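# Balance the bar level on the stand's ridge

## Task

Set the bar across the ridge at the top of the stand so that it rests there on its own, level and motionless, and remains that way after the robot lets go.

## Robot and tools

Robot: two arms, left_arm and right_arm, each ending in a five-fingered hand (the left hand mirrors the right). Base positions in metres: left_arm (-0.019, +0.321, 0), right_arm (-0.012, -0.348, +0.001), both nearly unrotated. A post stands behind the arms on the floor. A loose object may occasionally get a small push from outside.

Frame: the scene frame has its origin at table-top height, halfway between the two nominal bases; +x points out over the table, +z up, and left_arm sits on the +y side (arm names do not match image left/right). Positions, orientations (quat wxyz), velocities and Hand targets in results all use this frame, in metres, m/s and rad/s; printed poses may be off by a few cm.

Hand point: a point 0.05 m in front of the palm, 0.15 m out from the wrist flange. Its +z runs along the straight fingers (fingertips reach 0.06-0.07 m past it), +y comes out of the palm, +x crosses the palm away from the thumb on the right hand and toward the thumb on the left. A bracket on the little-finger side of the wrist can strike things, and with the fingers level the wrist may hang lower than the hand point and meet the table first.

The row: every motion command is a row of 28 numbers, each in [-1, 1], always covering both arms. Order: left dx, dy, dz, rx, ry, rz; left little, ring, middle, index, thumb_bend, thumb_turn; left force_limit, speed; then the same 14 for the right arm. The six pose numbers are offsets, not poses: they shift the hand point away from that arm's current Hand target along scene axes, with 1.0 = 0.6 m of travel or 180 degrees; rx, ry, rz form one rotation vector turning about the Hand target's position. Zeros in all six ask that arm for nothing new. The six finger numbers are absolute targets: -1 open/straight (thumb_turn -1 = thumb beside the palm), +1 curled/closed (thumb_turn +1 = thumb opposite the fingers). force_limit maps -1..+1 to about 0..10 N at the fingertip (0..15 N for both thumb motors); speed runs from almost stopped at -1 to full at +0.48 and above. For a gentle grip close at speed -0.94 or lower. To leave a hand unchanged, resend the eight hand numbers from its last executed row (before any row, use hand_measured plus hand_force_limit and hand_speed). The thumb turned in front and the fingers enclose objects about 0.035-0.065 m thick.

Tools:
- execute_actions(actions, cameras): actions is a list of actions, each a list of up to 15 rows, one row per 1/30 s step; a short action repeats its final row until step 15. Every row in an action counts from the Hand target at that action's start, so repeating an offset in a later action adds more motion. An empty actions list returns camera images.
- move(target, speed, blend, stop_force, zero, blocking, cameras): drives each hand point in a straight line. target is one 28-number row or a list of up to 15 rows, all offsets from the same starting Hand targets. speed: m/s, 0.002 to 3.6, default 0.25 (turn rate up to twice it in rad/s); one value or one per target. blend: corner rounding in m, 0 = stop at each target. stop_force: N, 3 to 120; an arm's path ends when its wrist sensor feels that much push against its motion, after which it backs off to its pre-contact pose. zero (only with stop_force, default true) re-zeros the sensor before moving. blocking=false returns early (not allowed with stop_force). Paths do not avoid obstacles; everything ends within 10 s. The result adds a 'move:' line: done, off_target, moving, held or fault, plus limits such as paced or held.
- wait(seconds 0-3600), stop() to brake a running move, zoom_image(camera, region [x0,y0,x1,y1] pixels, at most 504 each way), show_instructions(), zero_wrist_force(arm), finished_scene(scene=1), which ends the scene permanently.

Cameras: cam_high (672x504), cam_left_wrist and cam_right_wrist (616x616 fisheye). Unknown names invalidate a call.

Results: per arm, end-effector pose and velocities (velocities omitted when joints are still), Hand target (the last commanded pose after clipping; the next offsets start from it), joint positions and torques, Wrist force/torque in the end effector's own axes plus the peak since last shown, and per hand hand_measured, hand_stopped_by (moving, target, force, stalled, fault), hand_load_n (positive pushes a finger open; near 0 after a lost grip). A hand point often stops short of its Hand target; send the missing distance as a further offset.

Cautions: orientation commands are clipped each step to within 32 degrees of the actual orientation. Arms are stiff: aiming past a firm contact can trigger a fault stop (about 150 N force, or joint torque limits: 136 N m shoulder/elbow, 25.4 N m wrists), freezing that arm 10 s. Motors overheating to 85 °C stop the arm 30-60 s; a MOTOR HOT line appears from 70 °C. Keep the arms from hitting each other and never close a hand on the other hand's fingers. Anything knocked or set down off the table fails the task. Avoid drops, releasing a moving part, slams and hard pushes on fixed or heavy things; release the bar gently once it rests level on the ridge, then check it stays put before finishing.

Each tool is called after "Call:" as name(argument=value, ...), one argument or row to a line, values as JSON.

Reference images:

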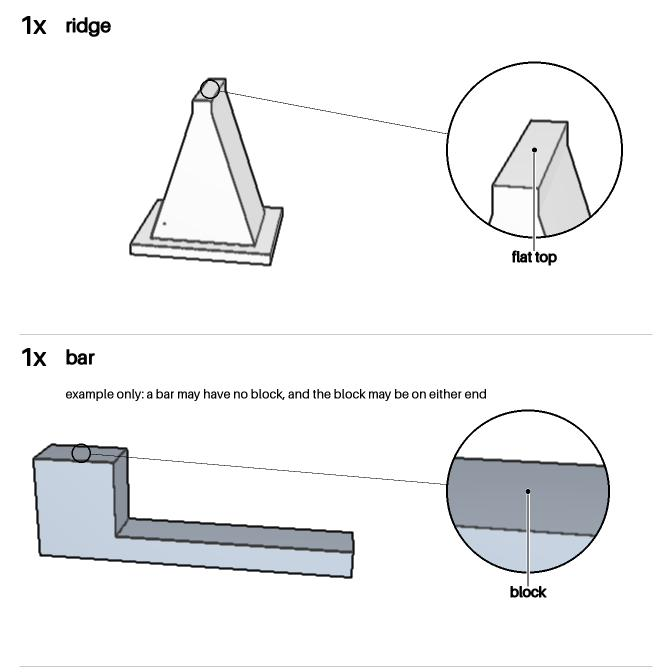

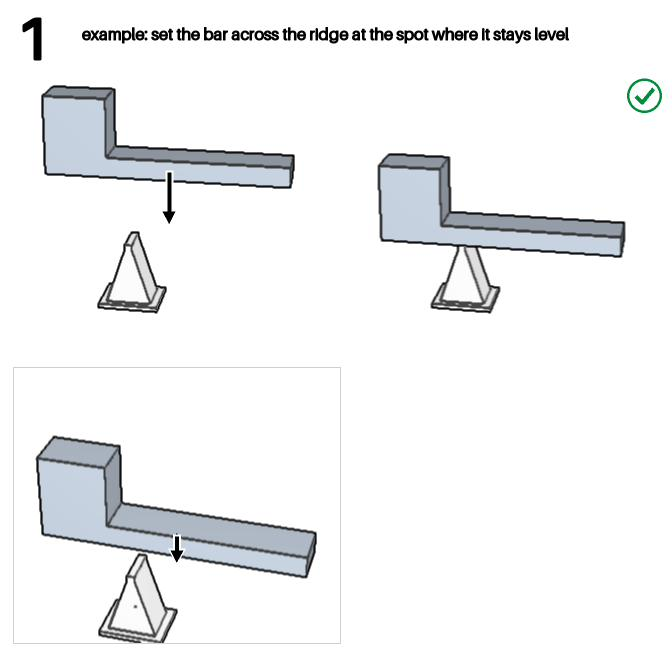

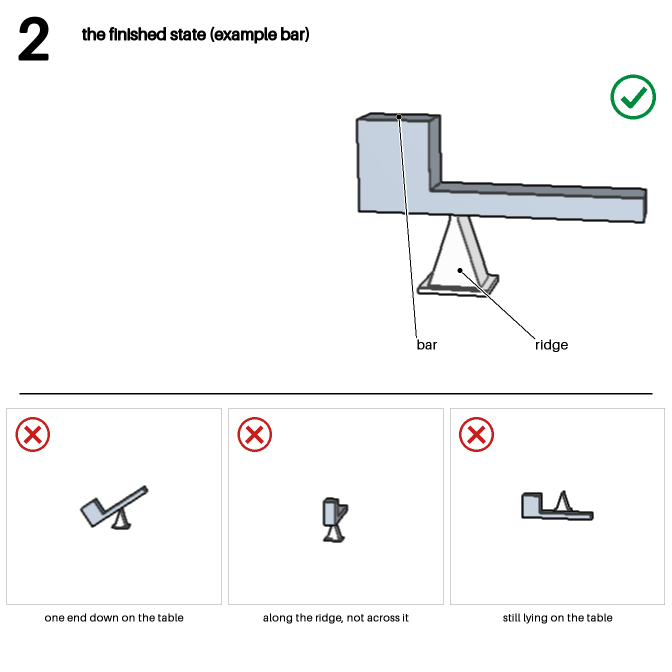

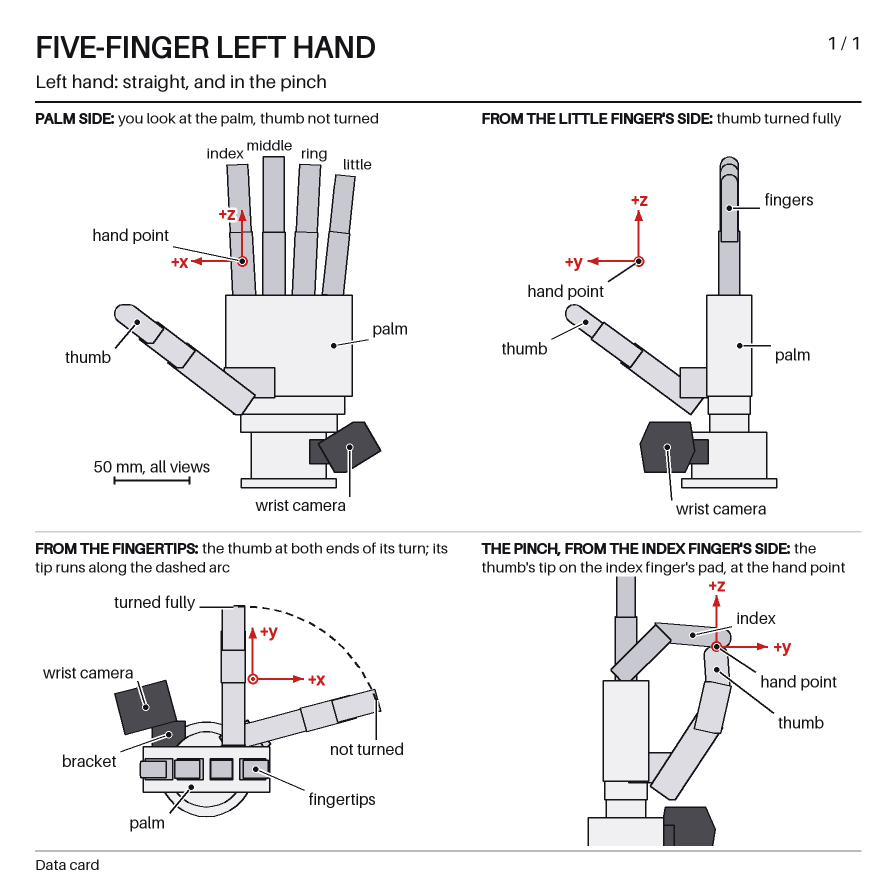

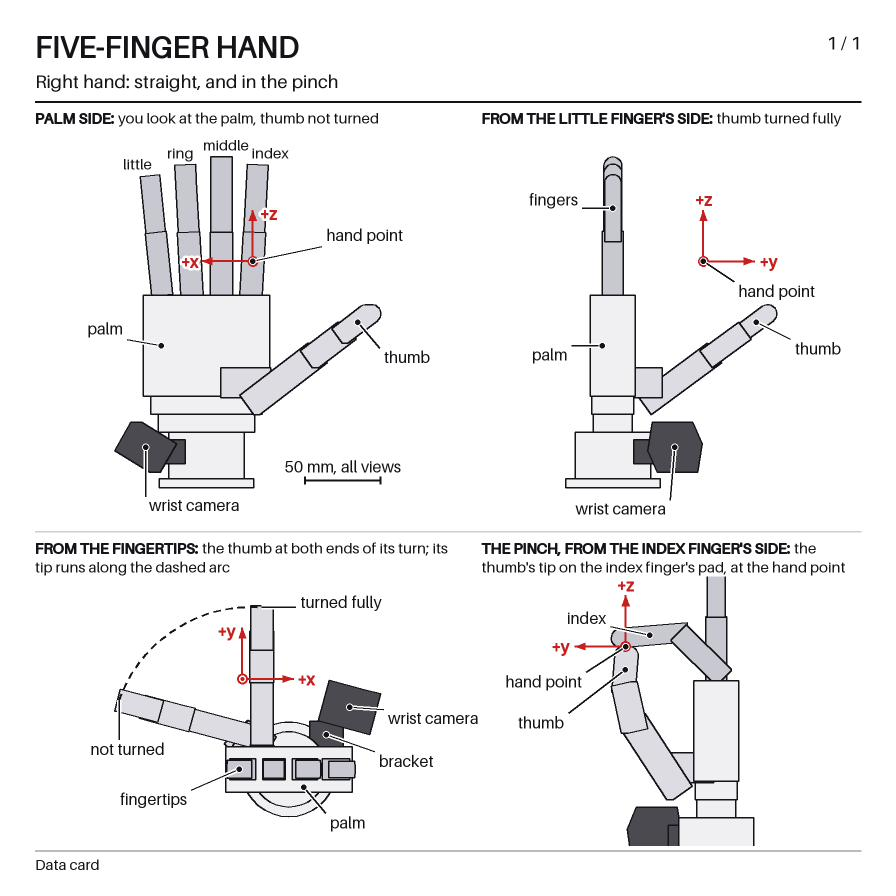

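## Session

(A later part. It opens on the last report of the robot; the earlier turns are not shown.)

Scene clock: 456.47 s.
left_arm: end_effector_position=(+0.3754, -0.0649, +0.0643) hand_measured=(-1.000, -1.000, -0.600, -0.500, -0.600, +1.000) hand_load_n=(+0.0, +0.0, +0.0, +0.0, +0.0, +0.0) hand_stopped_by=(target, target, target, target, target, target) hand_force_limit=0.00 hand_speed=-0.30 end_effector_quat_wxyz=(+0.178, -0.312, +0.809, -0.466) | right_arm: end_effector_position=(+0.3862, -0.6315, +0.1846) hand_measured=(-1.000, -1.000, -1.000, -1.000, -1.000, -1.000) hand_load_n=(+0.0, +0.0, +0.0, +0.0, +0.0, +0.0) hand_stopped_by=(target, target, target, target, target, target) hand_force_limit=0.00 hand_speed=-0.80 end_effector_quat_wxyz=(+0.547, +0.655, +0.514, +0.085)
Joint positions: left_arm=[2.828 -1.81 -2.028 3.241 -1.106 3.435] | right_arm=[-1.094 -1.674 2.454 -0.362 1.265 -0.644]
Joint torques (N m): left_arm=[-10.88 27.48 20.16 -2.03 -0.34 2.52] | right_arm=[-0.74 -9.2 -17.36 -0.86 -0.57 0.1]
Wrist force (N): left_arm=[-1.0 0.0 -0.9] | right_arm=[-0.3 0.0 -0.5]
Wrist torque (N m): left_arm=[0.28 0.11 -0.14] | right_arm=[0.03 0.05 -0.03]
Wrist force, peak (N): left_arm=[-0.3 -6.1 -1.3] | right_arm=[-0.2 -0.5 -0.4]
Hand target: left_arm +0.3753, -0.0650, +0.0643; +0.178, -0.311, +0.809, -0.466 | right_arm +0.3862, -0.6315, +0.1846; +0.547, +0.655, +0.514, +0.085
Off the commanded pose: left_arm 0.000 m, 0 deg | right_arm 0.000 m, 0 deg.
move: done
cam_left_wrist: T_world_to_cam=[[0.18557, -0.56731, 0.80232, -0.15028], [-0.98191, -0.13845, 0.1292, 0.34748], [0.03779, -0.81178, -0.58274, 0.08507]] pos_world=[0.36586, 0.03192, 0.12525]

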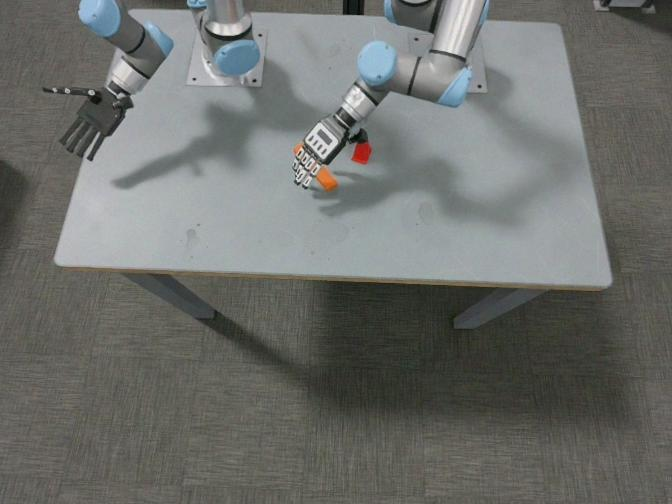

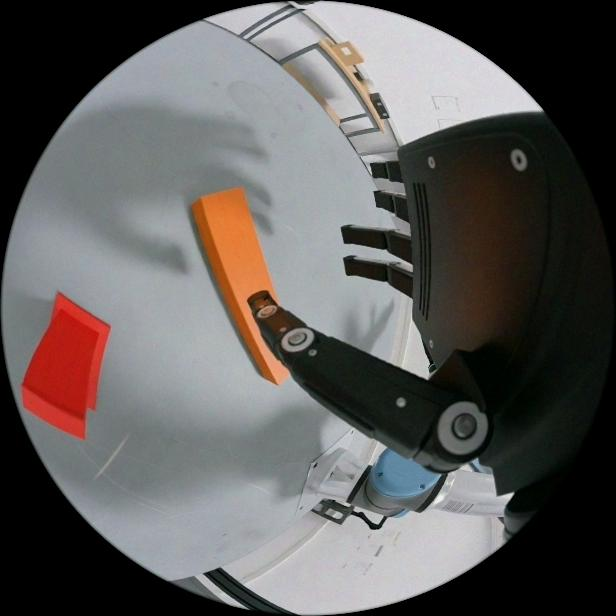

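Call:
move(
  target=[-0.0167,-0.0008,-0.047,0,0,-0.0256,-1,-1,-0.6,-0.5,-0.6,1,0,-0.3,0,0,0,0,0,0,-1,-1,-1,-1,-1,-1,0,-0.8],
  speed=0.1,
)

Call:
move(
  target=[0,0,-0.0202,0,0,0,-1,-1,-0.6,-0.5,-0.6,1,0,-0.3,0,0,0,0,0,0,-1,-1,-1,-1,-1,-1,0,-0.8],
  speed=0.02,
  stop_force=3,
)

Call:
move(
  target=[0,0,0,0,0,0,-1,-1,0.2,0.2,-0.6,1,-0.4,-0.94,0,0,0,0,0,0,-1,-1,-1,-1,-1,-1,0,-0.8],
  cameras=["cam_high","cam_left_wrist"],
)

Call:
zoom_image(
  camera="cam_left_wrist",
  region=[200, 140, 400, 340],
)

Scene clock: 488.17 s.
left_arm: end_effector_position=(+0.3654, -0.0654, +0.0361) hand_measured=(-1.000, -1.000, -0.600, -0.500, -0.600, +1.000) hand_load_n=(+0.0, +0.0, +0.0, +0.0, +0.0, +0.0) hand_stopped_by=(target, target, target, target, target, target) hand_force_limit=0.00 hand_speed=-0.30 end_effector_quat_wxyz=(+0.159, -0.279, +0.821, -0.473) | right_arm: end_effector_position=(+0.3862, -0.6315, +0.1846) hand_measured=(-1.000, -1.000, -1.000, -1.000, -1.000, -1.000) hand_load_n=(+0.0, +0.0, +0.0, +0.0, +0.0, +0.0) hand_stopped_by=(target, target, target, target, target, target) hand_force_limit=0.00 hand_speed=-0.80 end_effector_quat_wxyz=(+0.547, +0.655, +0.514, +0.085)
Joint positions: left_arm=[2.851 -1.864 -2.055 3.29 -1.022 3.503] | right_arm=[-1.094 -1.674 2.454 -0.362 1.265 -0.644]
Joint torques (N m): left_arm=[-11.03 28.83 20.14 -2.22 0.43 -1.82] | right_arm=[0.3 -8.19 -17.07 -0.7 -0.44 -0.15]
Wrist force (N): left_arm=[-0.7 0.2 -1.0] | right_arm=[0.3 0.1 -0.4]
Wrist torque (N m): left_arm=[0.29 0.07 -0.01] | right_arm=[0.05 -0.05 0.01]
Wrist force, peak (N): left_arm=[-1.1 -1.0 -1.0] | right_arm=[-0.4 0.1 -0.5]
Hand target: left_arm +0.3653, -0.0655, +0.0361; +0.159, -0.279, +0.821, -0.473 | right_arm +0.3862, -0.6315, +0.1846; +0.547, +0.655, +0.514, +0.085
Off the commanded pose: left_arm 0.000 m, 0 deg | right_arm 0.000 m, 0 deg.
move: done

Scene clock: 489.83 s.
left_arm: end_effector_position=(+0.3653, -0.0655, +0.0240) hand_measured=(-1.000, -1.000, -0.600, -0.500, -0.600, +1.000) hand_load_n=(+0.0, +0.0, +0.0, +0.0, +0.0, +0.0) hand_stopped_by=(target, target, target, target, target, target) hand_force_limit=0.00 hand_speed=-0.30 end_effector_quat_wxyz=(+0.159, -0.279, +0.821, -0.473) | right_arm: end_effector_position=(+0.3862, -0.6315, +0.1846) hand_measured=(-1.000, -1.000, -1.000, -1.000, -1.000, -1.000) hand_load_n=(+0.0, +0.0, +0.0, +0.0, +0.0, +0.0) hand_stopped_by=(target, target, target, target, target, target) hand_force_limit=0.00 hand_speed=-0.80 end_effector_quat_wxyz=(+0.547, +0.655, +0.514, +0.085)
Joint positions: left_arm=[2.85 -1.887 -2.066 3.324 -1.022 3.503] | right_arm=[-1.094 -1.674 2.454 -0.362 1.265 -0.644]
Joint torques (N m): left_arm=[-10.39 33.75 19.87 -2.39 1.9 1.83] | right_arm=[0.03 -9.83 -16.57 -0.71 -0.46 0.09]
Wrist force (N): left_arm=[-1.0 -0.1 -1.1] | right_arm=[0.0 -0.2 -0.1]
Wrist torque (N m): left_arm=[0.25 0.11 -0.02] | right_arm=[-0.03 0.00 -0.02]
Wrist force, peak (N): left_arm=[-1.3 0.0 -1.1] | right_arm=[0.0 -0.4 -0.5]
Hand target: left_arm +0.3653, -0.0655, +0.0240; +0.159, -0.279, +0.821, -0.473 | right_arm +0.3862, -0.6315, +0.1846; +0.547, +0.655, +0.514, +0.085
Off the commanded pose: left_arm 0.000 m, 0 deg | right_arm 0.000 m, 0 deg.
move: done

Scene clock: 494.00 s.
left_arm: end_effector_position=(+0.3653, -0.0655, +0.0240) hand_measured=(-1.000, -1.000, +0.060, +0.080, -0.600, +1.000) hand_load_n=(+0.0, +0.0, +3.0, +1.0, +3.5, +0.0) hand_stopped_by=(target, target, force, force, target, target) hand_force_limit=-0.40 hand_speed=-0.94 end_effector_quat_wxyz=(+0.159, -0.279, +0.821, -0.473) | right_arm: end_effector_position=(+0.3862, -0.6315, +0.1846) hand_measured=(-1.000, -1.000, -1.000, -1.000, -1.000, -1.000) hand_load_n=(+0.0, +0.0, +0.0, +0.0, +0.0, +0.0) hand_stopped_by=(target, target, target, target, target, target) hand_force_limit=0.00 hand_speed=-0.80 end_effector_quat_wxyz=(+0.547, +0.655, +0.514, +0.085)
Joint positions: left_arm=[2.85 -1.887 -2.066 3.324 -1.022 3.503] | right_arm=[-1.094 -1.674 2.454 -0.362 1.265 -0.644]
Joint torques (N m): left_arm=[-9.09 31.65 18.95 -2.18 1.75 1.69] | right_arm=[0.18 -9.4 -17.35 -0.81 -0.4 0.05]
Wrist force (N): left_arm=[-1.2 -1.4 -2.0] | right_arm=[-0.3 -0.2 0.1]
Wrist torque (N m): left_arm=[0.16 0.11 0.00] | right_arm=[-0.03 0.03 -0.03]
Wrist force, peak (N): left_arm=[-1.2 -1.4 -2.0] | right_arm=[-0.4 -0.3 -0.5]
Hand target: left_arm +0.3653, -0.0655, +0.0240; +0.159, -0.279, +0.821, -0.473 | right_arm +0.3862, -0.6315, +0.1846; +0.547, +0.655, +0.514, +0.085
Off the commanded pose: left_arm 0.000 m, 0 deg | right_arm 0.000 m, 0 deg.
move: done
cam_left_wrist: T_world_to_cam=[[0.13917, -0.58032, 0.80241, -0.1003], [-0.98988, -0.05887, 0.12911, 0.35081], [-0.02769, -0.81225, -0.58265, 0.08541]] pos_world=[0.36359, 0.03182, 0.08495]

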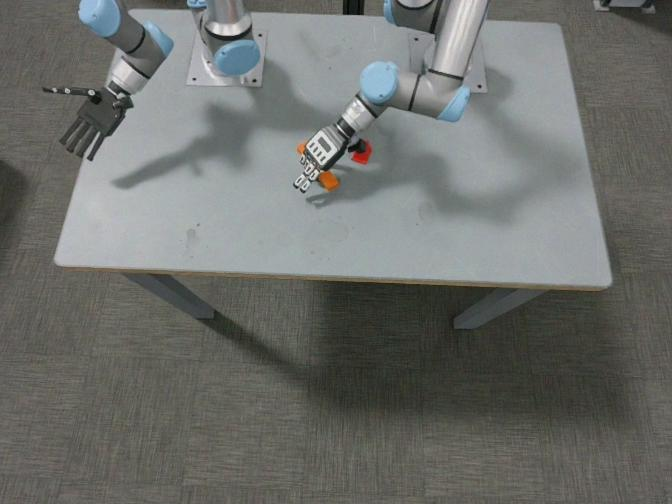

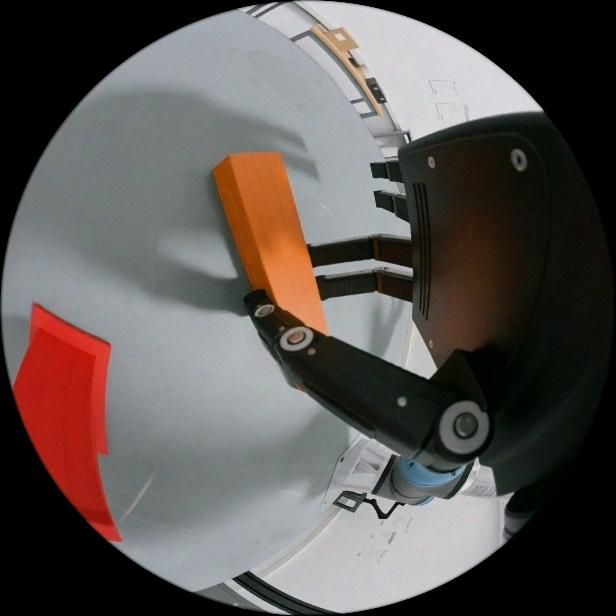

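Scaled by 2.520 from the camera's image (finer frame: 880x880).

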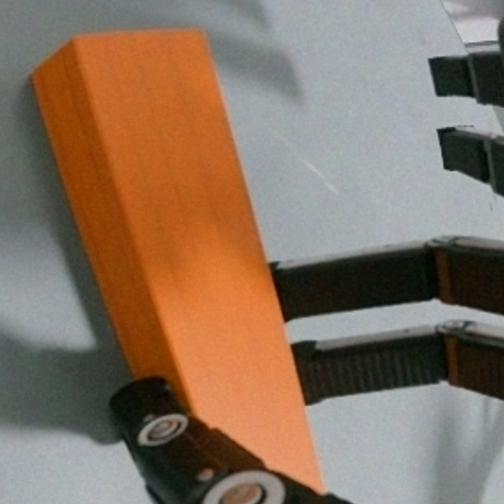

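Call:
move(
  target=[0,0,0,0,0,0,-1,-1,0.3,0.3,-0.6,1,0.0,-0.94,0,0,0,0,0,0,-1,-1,-1,-1,-1,-1,0,-0.8],
)

Call:
zero_wrist_force(
  arm="left_arm",
)

Call:
move(
  target=[0,0,0.05,0,0,0,-1,-1,0.3,0.3,-0.6,1,0.0,-0.94,0,0,0,0,0,0,-1,-1,-1,-1,-1,-1,0,-0.8],
  speed=0.04,
  cameras=["cam_high","cam_left_wrist"],
)

Call:
zoom_image(
  camera="cam_left_wrist",
  region=[200, 140, 400, 340],
)

Call:
zoom_image(
  camera="cam_high",
  region=[280, 110, 380, 210],
)

Scene clock: 506.60 s.
left_arm: end_effector_position=(+0.3653, -0.0655, +0.0240) hand_measured=(-1.000, -1.000, +0.086, +0.118, -0.602, +1.000) hand_load_n=(+0.0, +0.0, +4.5, +5.0, +6.0, +0.0) hand_stopped_by=(target, target, force, force, target, target) hand_force_limit=0.00 hand_speed=-0.94 end_effector_quat_wxyz=(+0.159, -0.279, +0.821, -0.473) | right_arm: end_effector_position=(+0.3862, -0.6315, +0.1846) hand_measured=(-1.000, -1.000, -1.000, -1.000, -1.000, -1.000) hand_load_n=(+0.0, +0.0, +0.0, +0.0, +0.0, -0.5) hand_stopped_by=(target, target, target, target, target, target) hand_force_limit=0.00 hand_speed=-0.80 end_effector_quat_wxyz=(+0.547, +0.655, +0.514, +0.085)
Joint positions: left_arm=[2.85 -1.887 -2.066 3.324 -1.022 3.503] | right_arm=[-1.094 -1.674 2.454 -0.362 1.265 -0.644]
Joint torques (N m): left_arm=[-8.32 25.81 17.66 -2.08 1.55 1.7] | right_arm=[0.12 -9.93 -17.16 -0.62 -0.32 -0.07]
Wrist force (N): left_arm=[-0.8 -5.5 -2.0] | right_arm=[-0.4 0.3 -0.4]
Wrist torque (N m): left_arm=[-0.14 0.07 0.07] | right_arm=[0.07 0.08 -0.03]
Wrist force, peak (N): left_arm=[-0.7 -5.6 -2.0] | right_arm=[-0.3 -0.4 -0.5]
Hand target: left_arm +0.3653, -0.0655, +0.0240; +0.159, -0.279, +0.821, -0.473 | right_arm +0.3862, -0.6315, +0.1846; +0.547, +0.655, +0.514, +0.085
Off the commanded pose: left_arm 0.000 m, 0 deg | right_arm 0.000 m, 0 deg.
move: done

Wrist force sensor zeroed.

Scene clock: 507.63 s.
left_arm: end_effector_position=(+0.3654, -0.0655, +0.0541) hand_measured=(-1.000, -1.000, +0.086, +0.118, -0.602, +1.000) hand_load_n=(+0.0, +0.0, +3.5, +3.5, +7.5, +0.0) hand_stopped_by=(target, target, force, force, target, target) hand_force_limit=0.00 hand_speed=-0.94 end_effector_quat_wxyz=(+0.159, -0.279, +0.821, -0.473) end_effector_velocity=(+0.001, +0.000, -0.001) end_effector_angular_velocity=(+0.000, -0.004, -0.001) | right_arm: end_effector_position=(+0.3862, -0.6315, +0.1846) hand_measured=(-1.000, -1.000, -1.000, -1.000, -1.000, -1.000) hand_load_n=(+0.0, +0.0, +0.0, +0.0, -0.5, +0.0) hand_stopped_by=(target, target, target, target, target, target) hand_force_limit=0.00 hand_speed=-0.80 end_effector_quat_wxyz=(+0.547, +0.655, +0.514, +0.085)
Joint positions: left_arm=[2.85 -1.832 -2.038 3.241 -1.022 3.503] | right_arm=[-1.094 -1.674 2.454 -0.362 1.265 -0.644]
Joint velocities: left_arm=[0 -0.003 -0.002 0.008 0 0.002] | right_arm=[within noise]
Joint torques (N m): left_arm=[-8.47 16.69 8.83 1.6 0.91 -1.88] | right_arm=[-1.04 -8.82 -17 -0.79 -0.42 0.49]
Wrist force (N, zeroed by zero_wrist_force on left_arm): left_arm=[-0.1 6.1 1.3] | right_arm=[-0.4 -0.1 -0.5]
Wrist torque (N m, zeroed by zero_wrist_force on left_arm): left_arm=[0.43 0.02 -0.10] | right_arm=[0.03 0.08 -0.04]
Wrist force, peak (N, zeroed by zero_wrist_force on left_arm): left_arm=[0.1 6.6 1.4] | right_arm=[-0.2 -0.1 -0.7]
Hand target: left_arm +0.3653, -0.0655, +0.0540; +0.159, -0.279, +0.821, -0.473 | right_arm +0.3862, -0.6315, +0.1846; +0.547, +0.655, +0.514, +0.085
Off the commanded pose: left_arm 0.000 m, 0 deg | right_arm 0.000 m, 0 deg.
move: done
cam_left_wrist: T_world_to_cam=[[0.13901, -0.58032, 0.80243, -0.12441], [-0.98991, -0.05886, 0.12893, 0.34706], [-0.02759, -0.81226, -0.58265, 0.10291]] pos_world=[0.36369, 0.03182, 0.11505]

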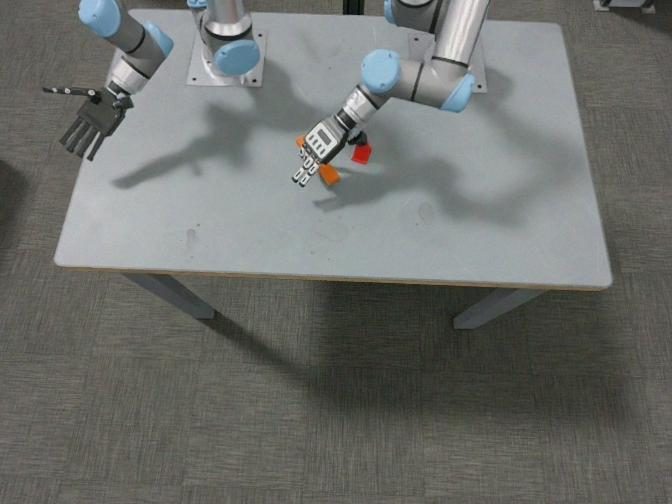

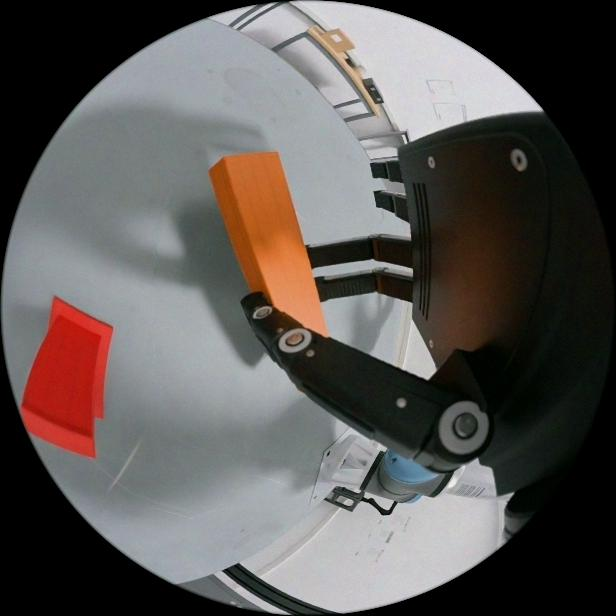

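Scaled by 2.520 from the camera's image (finer frame: 880x880).

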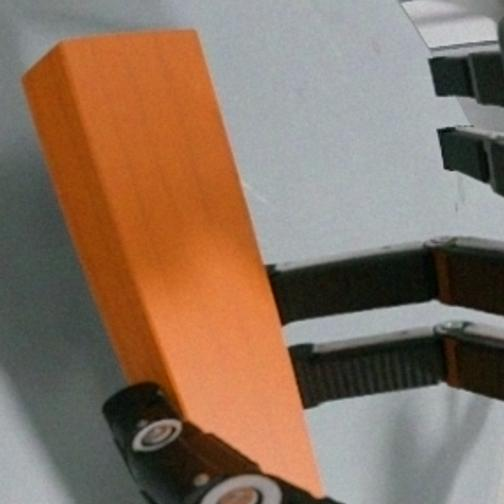

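Scaled by 5.040 from the camera's image (finer frame: 960x720).

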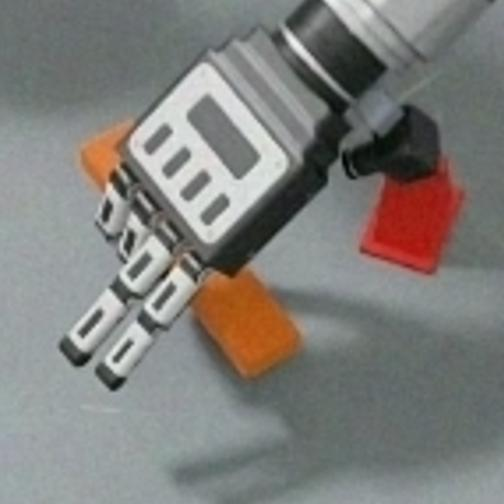

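Call:
move(
  target=[
    [0,0,0.06,0,0,0,-1,-1,0.3,0.3,-0.6,1,0.0,-0.94,0,0,0,0,0,0,-1,-1,-1,-1,-1,-1,0,-0.8],
    [0.051,0.156,0.1267,0,0,-0.2983,-1,-1,0.3,0.3,-0.6,1,0.0,-0.94,0,0,0,0,0,0,-1,-1,-1,-1,-1,-1,0,-0.8],
  ],
  speed=0.15,
  blend=[0.02,0],
  cameras=["cam_high","cam_left_wrist"],
)

Call:
zoom_image(
  camera="cam_high",
  region=[290, 90, 440, 240],
)

Call:
zoom_image(
  camera="cam_high",
  region=[340, 125, 390, 175],
)

Call:
zoom_image(
  camera="cam_left_wrist",
  region=[150, 100, 400, 350],
)

Scene clock: 560.57 s.
left_arm: end_effector_position=(+0.3960, +0.0281, +0.1300) hand_measured=(-1.000, -1.000, +0.086, +0.118, -0.602, +1.000) hand_load_n=(+0.0, +0.0, +3.5, +4.0, +7.5, +0.0) hand_stopped_by=(target, target, force, force, target, target) hand_force_limit=0.00 hand_speed=-0.94 end_effector_quat_wxyz=(-0.071, +0.122, +0.858, -0.494) | right_arm: end_effector_position=(+0.3862, -0.6315, +0.1846) hand_measured=(-1.000, -1.000, -1.000, -1.000, -1.000, -1.000) hand_load_n=(+0.0, +0.0, +0.0, +0.0, +0.0, +0.0) hand_stopped_by=(target, target, target, target, target, target) hand_force_limit=0.00 hand_speed=-0.80 end_effector_quat_wxyz=(+0.547, +0.655, +0.514, +0.085)
Joint positions: left_arm=[3.141 -2.248 -1.526 1.727 -0.601 5.27] | right_arm=[-1.094 -1.674 2.454 -0.362 1.265 -0.644]
Joint torques (N m): left_arm=[-0.68 45.99 9.35 -3.54 1.74 1.62] | right_arm=[0.53 -8.09 -16.39 -0.79 -0.42 0.24]
Wrist force (N, zeroed by zero_wrist_force on left_arm): left_arm=[-0.3 5.9 1.0] | right_arm=[0.1 0.0 -0.2]
Wrist torque (N m, zeroed by zero_wrist_force on left_arm): left_arm=[0.42 0.06 -0.09] | right_arm=[0.02 -0.02 0.00]
Wrist force, peak (N, zeroed by zero_wrist_force on left_arm): left_arm=[-0.1 7.6 1.7] | right_arm=[-0.5 -0.5 -0.2]
Hand target: left_arm +0.3959, +0.0281, +0.1300; -0.071, +0.122, +0.858, -0.494 | right_arm +0.3862, -0.6315, +0.1846; +0.547, +0.655, +0.514, +0.085
Off the commanded pose: left_arm 0.000 m, 0 deg | right_arm 0.000 m, 0 deg.
move: done; blend cut to 0.018 m at target 1
cam_left_wrist: T_world_to_cam=[[-0.38506, -0.45594, 0.8024, 0.06877], [-0.63377, 0.76265, 0.12921, 0.20883], [-0.67086, -0.45879, -0.58263, 0.46877]] pos_world=[0.47331, 0.08716, 0.19095]

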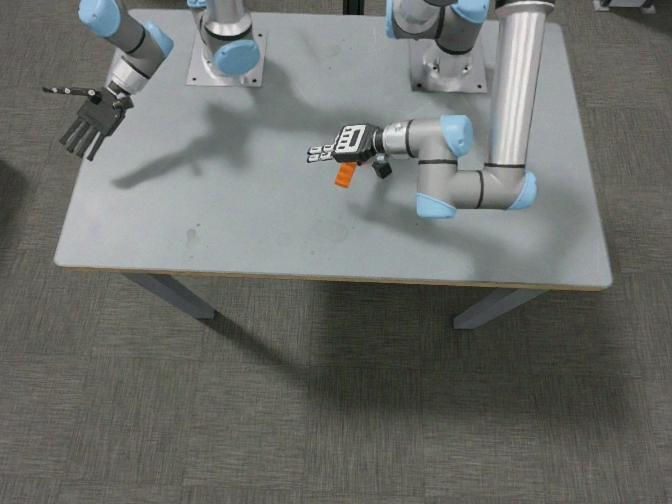

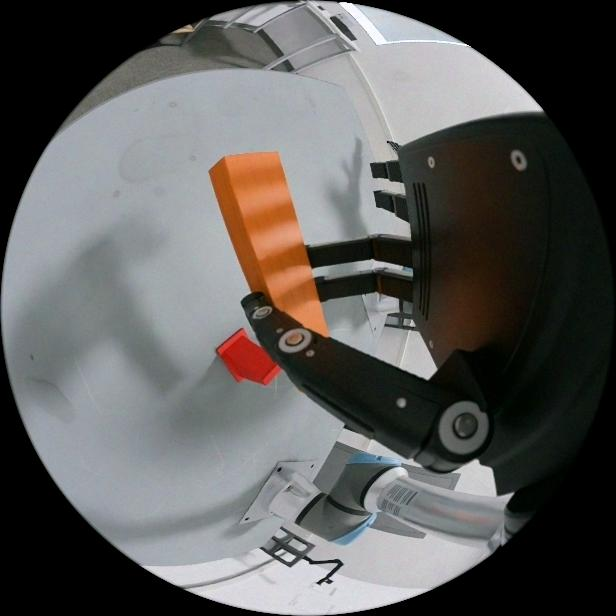

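Scaled by 3.360 from the camera's image (finer frame: 960x720).

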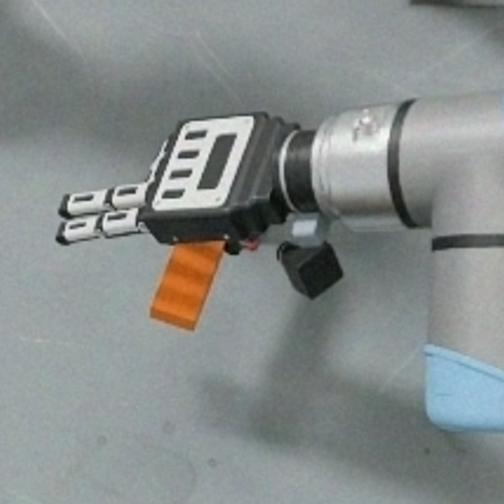

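Scaled by 10.080 from the camera's image (finer frame: 960x720).

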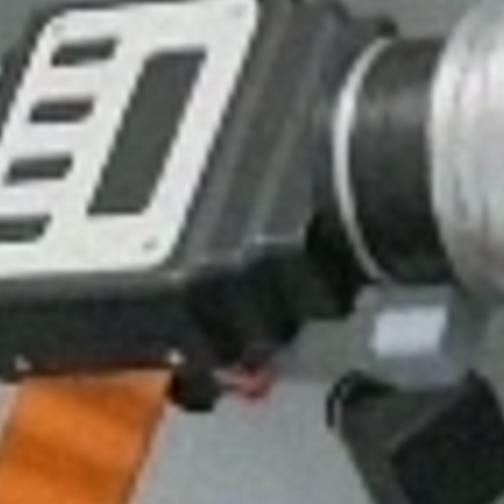

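Scaled by 2.016 from the camera's image (finer frame: 880x880).

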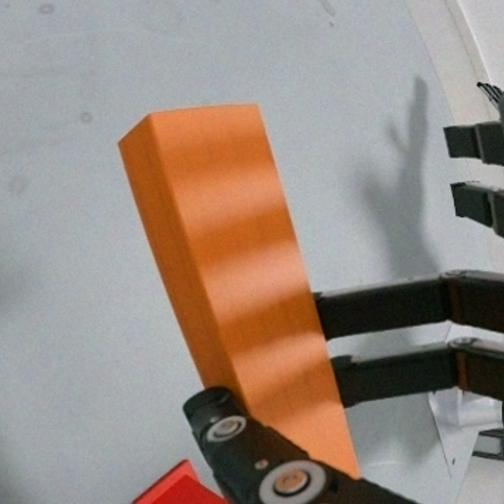

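Call:
zoom_image(
  camera="cam_high",
  region=[325, 155, 365, 195],
)

Scaled by 12.600 from the camera's image (finer frame: 960x720).

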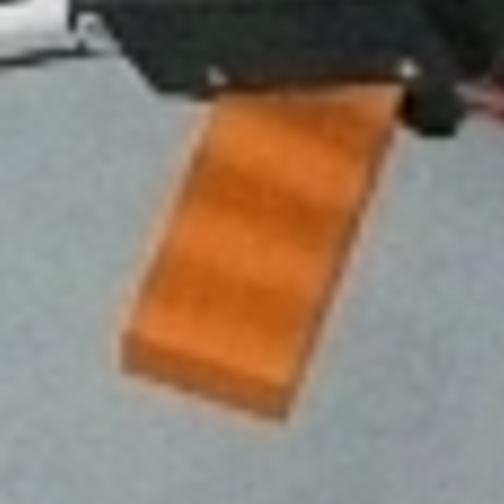

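Call:
move(
  target=[
    [-0.1485,0.0542,0,0,0,0,-1,-1,0.3,0.3,-0.6,1,0.0,-0.94,0,0,0,0,0,0,-1,-1,-1,-1,-1,-1,0,-0.8],
    [-0.1485,0.0542,-0.0583,0,0,0,-1,-1,0.3,0.3,-0.6,1,0.0,-0.94,0,0,0,0,0,0,-1,-1,-1,-1,-1,-1,0,-0.8],
  ],
  speed=0.1,
  cameras=["cam_high","cam_left_wrist"],
)

Call:
zoom_image(
  camera="cam_high",
  region=[320, 120, 400, 200],
)

Call:
zoom_image(
  camera="cam_left_wrist",
  region=[150, 100, 400, 400],
)

Scene clock: 703.17 s.
left_arm: end_effector_position=(+0.3068, +0.0606, +0.0951) hand_measured=(-1.000, -1.000, +0.086, +0.118, -0.602, +1.000) hand_load_n=(+0.0, +0.0, +3.5, +3.5, +7.5, +0.0) hand_stopped_by=(target, target, force, force, target, target) hand_force_limit=0.00 hand_speed=-0.94 end_effector_quat_wxyz=(-0.071, +0.122, +0.858, -0.494) | right_arm: end_effector_position=(+0.3862, -0.6315, +0.1846) hand_measured=(-1.000, -1.000, -1.000, -1.000, -1.000, -1.000) hand_load_n=(+0.0, +0.0, +0.0, +0.5, +0.0, +0.0) hand_stopped_by=(target, target, target, target, target, target) hand_force_limit=0.00 hand_speed=-0.80 end_effector_quat_wxyz=(+0.547, +0.655, +0.514, +0.085)
Joint positions: left_arm=[3.227 -2.141 -1.882 1.872 -0.644 5.397] | right_arm=[-1.094 -1.674 2.454 -0.362 1.265 -0.644]
Joint torques (N m): left_arm=[-9.76 31.71 16.73 -3.48 2.55 -2.45] | right_arm=[-0.02 -8 -15.21 -0.74 -0.49 0.11]
Wrist force (N, zeroed by zero_wrist_force on left_arm): left_arm=[-0.5 6.0 0.8] | right_arm=[0.1 0.0 -0.2]
Wrist torque (N m, zeroed by zero_wrist_force on left_arm): left_arm=[0.46 0.07 -0.09] | right_arm=[0.02 -0.02 0.00]
Wrist force, peak (N, zeroed by zero_wrist_force on left_arm): left_arm=[-0.5 6.9 1.1] | right_arm=[-0.1 0.6 0.2]
Hand target: left_arm +0.3068, +0.0606, +0.0950; -0.071, +0.122, +0.858, -0.494 | right_arm +0.3862, -0.6315, +0.1846; +0.547, +0.655, +0.514, +0.085
Off the commanded pose: left_arm 0.000 m, 0 deg | right_arm 0.000 m, 0 deg.
move: done
cam_left_wrist: T_world_to_cam=[[-0.3852, -0.45574, 0.80245, 0.07726], [-0.63353, 0.76287, 0.12915, 0.13204], [-0.67102, -0.45863, -0.58258, 0.40356]] pos_world=[0.38421, 0.11956, 0.15605]

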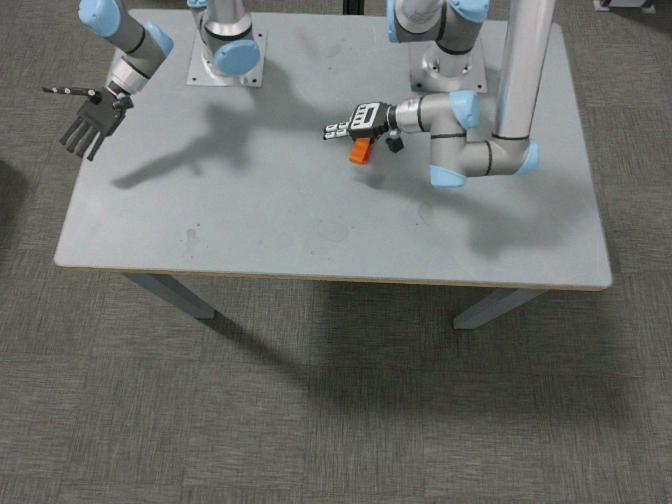

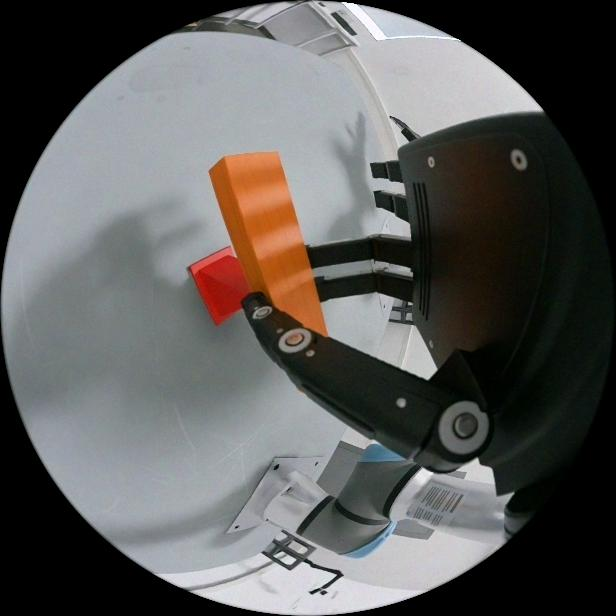

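Scaled by 6.300 from the camera's image (finer frame: 960x720).

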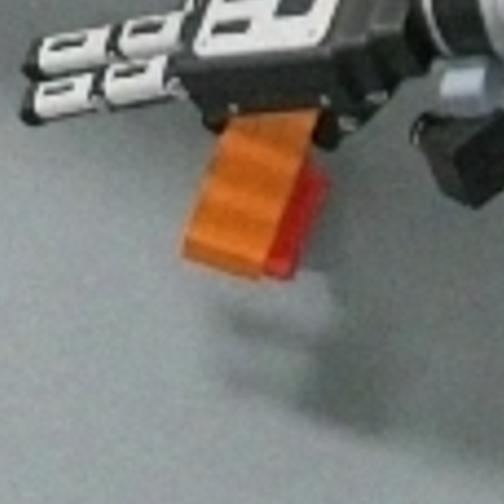

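Scaled by 1.680 from the camera's image (finer frame: 880x880).

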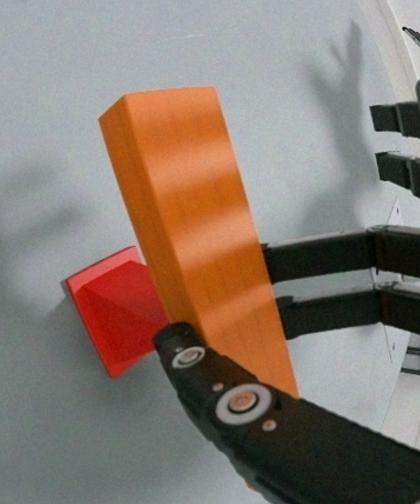

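Call:
zoom_image(
  camera="cam_high",
  region=[344, 132, 376, 168],
)

Call:
zoom_image(
  camera="cam_left_wrist",
  region=[170, 220, 290, 340],
)

Scaled by 14.000 from the camera's image (finer frame: 960x720).

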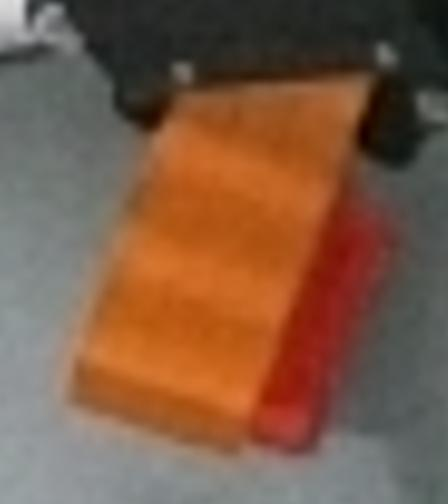

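Scaled by 4.200 from the camera's image (finer frame: 880x880).

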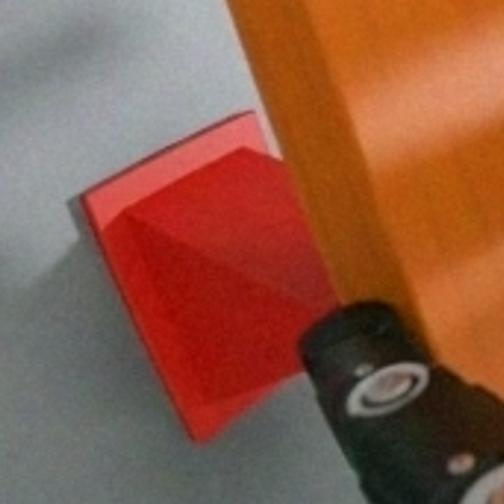

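Call:
move(
  target=[0.0032,-0.0042,-0.005,0,0,0,-1,-1,0.3,0.3,-0.6,1,0.0,-0.94,0,0,0,0,0,0,-1,-1,-1,-1,-1,-1,0,-0.8],
  speed=0.03,
)

Call:
move(
  target=[0,0,-0.015,0,0,0,-1,-1,0.3,0.3,-0.6,1,0.0,-0.94,0,0,0,0,0,0,-1,-1,-1,-1,-1,-1,0,-0.8],
  speed=0.006,
  stop_force=3,
  cameras=["cam_high","cam_left_wrist"],
)

Call:
zoom_image(
  camera="cam_high",
  region=[344, 132, 376, 168],
)

Call:
zoom_image(
  camera="cam_left_wrist",
  region=[170, 140, 350, 340],
)

Scene clock: 793.00 s.
left_arm: end_effector_position=(+0.3087, +0.0581, +0.0920) hand_measured=(-1.000, -1.000, +0.086, +0.118, -0.602, +1.000) hand_load_n=(+0.0, +0.0, +3.5, +4.0, +7.5, +0.0) hand_stopped_by=(target, target, force, force, target, target) hand_force_limit=0.00 hand_speed=-0.94 end_effector_quat_wxyz=(-0.071, +0.122, +0.858, -0.494) | right_arm: end_effector_position=(+0.3862, -0.6315, +0.1846) hand_measured=(-1.000, -1.000, -1.000, -1.000, -1.000, -1.000) hand_load_n=(+0.0, +0.0, +0.0, +0.0, +0.0, +0.0) hand_stopped_by=(target, target, target, target, target, target) hand_force_limit=0.00 hand_speed=-0.80 end_effector_quat_wxyz=(+0.547, +0.655, +0.514, +0.085)
Joint positions: left_arm=[3.22 -2.15 -1.873 1.881 -0.64 5.387] | right_arm=[-1.094 -1.674 2.454 -0.362 1.265 -0.644]
Joint torques (N m): left_arm=[11.18 40.55 2.97 -4.89 -0.24 2.63] | right_arm=[-0.18 -8.25 -16.94 -1.18 -0.51 0.17]
Wrist force (N, zeroed by zero_wrist_force on left_arm): left_arm=[-0.3 6.0 0.9] | right_arm=[-0.1 -0.1 0.0]
Wrist torque (N m, zeroed by zero_wrist_force on left_arm): left_arm=[0.45 0.04 -0.17] | right_arm=[-0.01 0.01 -0.02]
Wrist force, peak (N, zeroed by zero_wrist_force on left_arm): left_arm=[-0.5 6.3 0.9] | right_arm=[-0.3 0.2 -0.5]
Hand target: left_arm +0.3087, +0.0581, +0.0920; -0.071, +0.122, +0.858, -0.494 | right_arm +0.3862, -0.6315, +0.1846; +0.547, +0.655, +0.514, +0.085
Off the commanded pose: left_arm 0.000 m, 0 deg | right_arm 0.000 m, 0 deg.
move: done

Scene clock: 795.03 s.
left_arm: end_effector_position=(+0.3087, +0.0581, +0.0855) hand_measured=(-1.000, -1.000, +0.086, +0.118, -0.602, +1.000) hand_load_n=(+0.0, +0.0, +3.5, +4.0, +7.0, +0.0) hand_stopped_by=(target, target, force, force, target, target) hand_force_limit=0.00 hand_speed=-0.94 end_effector_quat_wxyz=(-0.071, +0.122, +0.858, -0.494) | right_arm: end_effector_position=(+0.3862, -0.6315, +0.1846) hand_measured=(-1.000, -1.000, -1.000, -1.000, -1.000, -1.000) hand_load_n=(+0.0, +0.0, +0.0, +0.0, +0.0, +0.0) hand_stopped_by=(target, target, target, target, target, target) hand_force_limit=0.00 hand_speed=-0.80 end_effector_quat_wxyz=(+0.547, +0.655, +0.514, +0.085)
Joint positions: left_arm=[3.22 -2.163 -1.875 1.895 -0.64 5.387] | right_arm=[-1.094 -1.674 2.454 -0.362 1.265 -0.644]
Joint torques (N m): left_arm=[8.86 39.33 14.32 -4.22 -0.1 2.45] | right_arm=[-0.08 -8.38 -15.23 -1.01 -0.47 -0.08]
Wrist force (N, zeroed by zero_wrist_force on left_arm): left_arm=[0.1 3.6 -1.2] | right_arm=[-0.1 0.1 0.1]
Wrist torque (N m, zeroed by zero_wrist_force on left_arm): left_arm=[0.31 0.04 -0.18] | right_arm=[0.02 0.00 -0.02]
Wrist force, peak (N, zeroed by zero_wrist_force on left_arm): left_arm=[-0.5 6.4 0.8] | right_arm=[-0.1 -0.4 -0.6]
Hand target: left_arm +0.3087, +0.0581, +0.0855; -0.071, +0.122, +0.858, -0.494 (not the last commanded pose) | right_arm +0.3862, -0.6315, +0.1846; +0.547, +0.655, +0.514, +0.085
Off the commanded pose: left_arm 0.002 m, 0 deg | right_arm 0.000 m, 0 deg.
move: contact (left_arm)
cam_left_wrist: T_world_to_cam=[[-0.38525, -0.45577, 0.8024, 0.08459], [-0.63353, 0.76286, 0.12914, 0.1364], [-0.67098, -0.4586, -0.58264, 0.39809]] pos_world=[0.38611, 0.11706, 0.14645]

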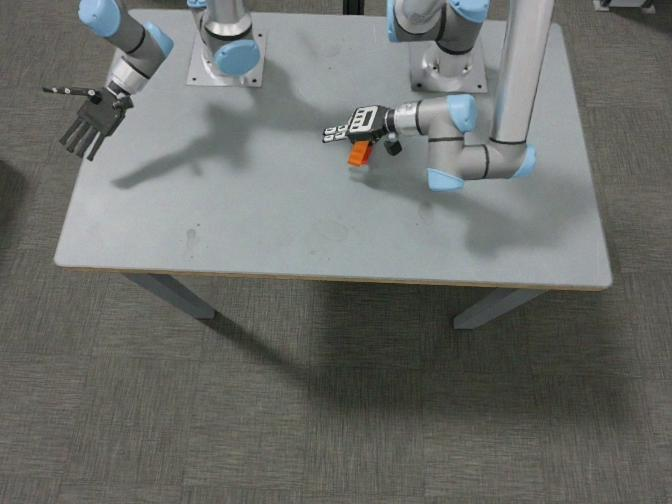

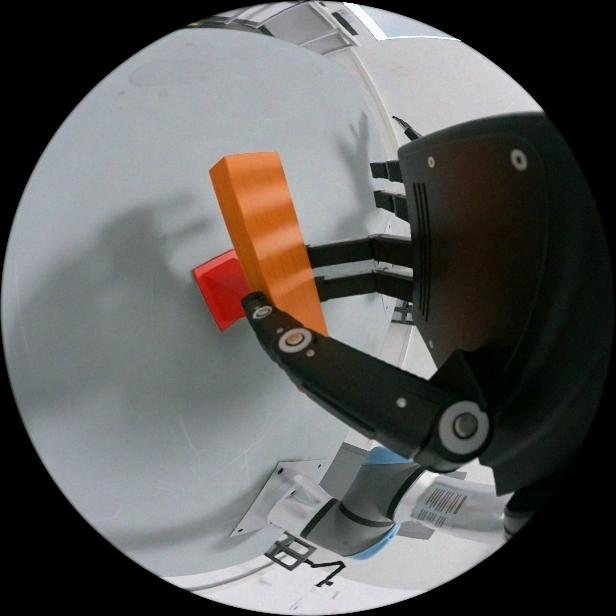

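Scaled by 14.000 from the camera's image (finer frame: 960x720).

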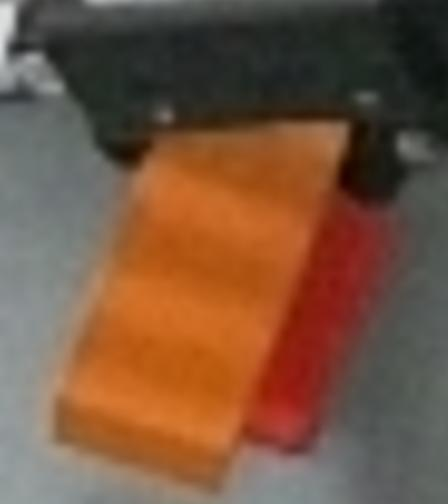

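Scaled by 2.520 from the camera's image (finer frame: 880x880).

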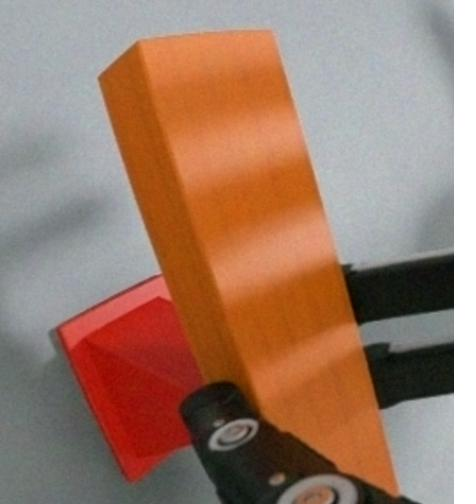

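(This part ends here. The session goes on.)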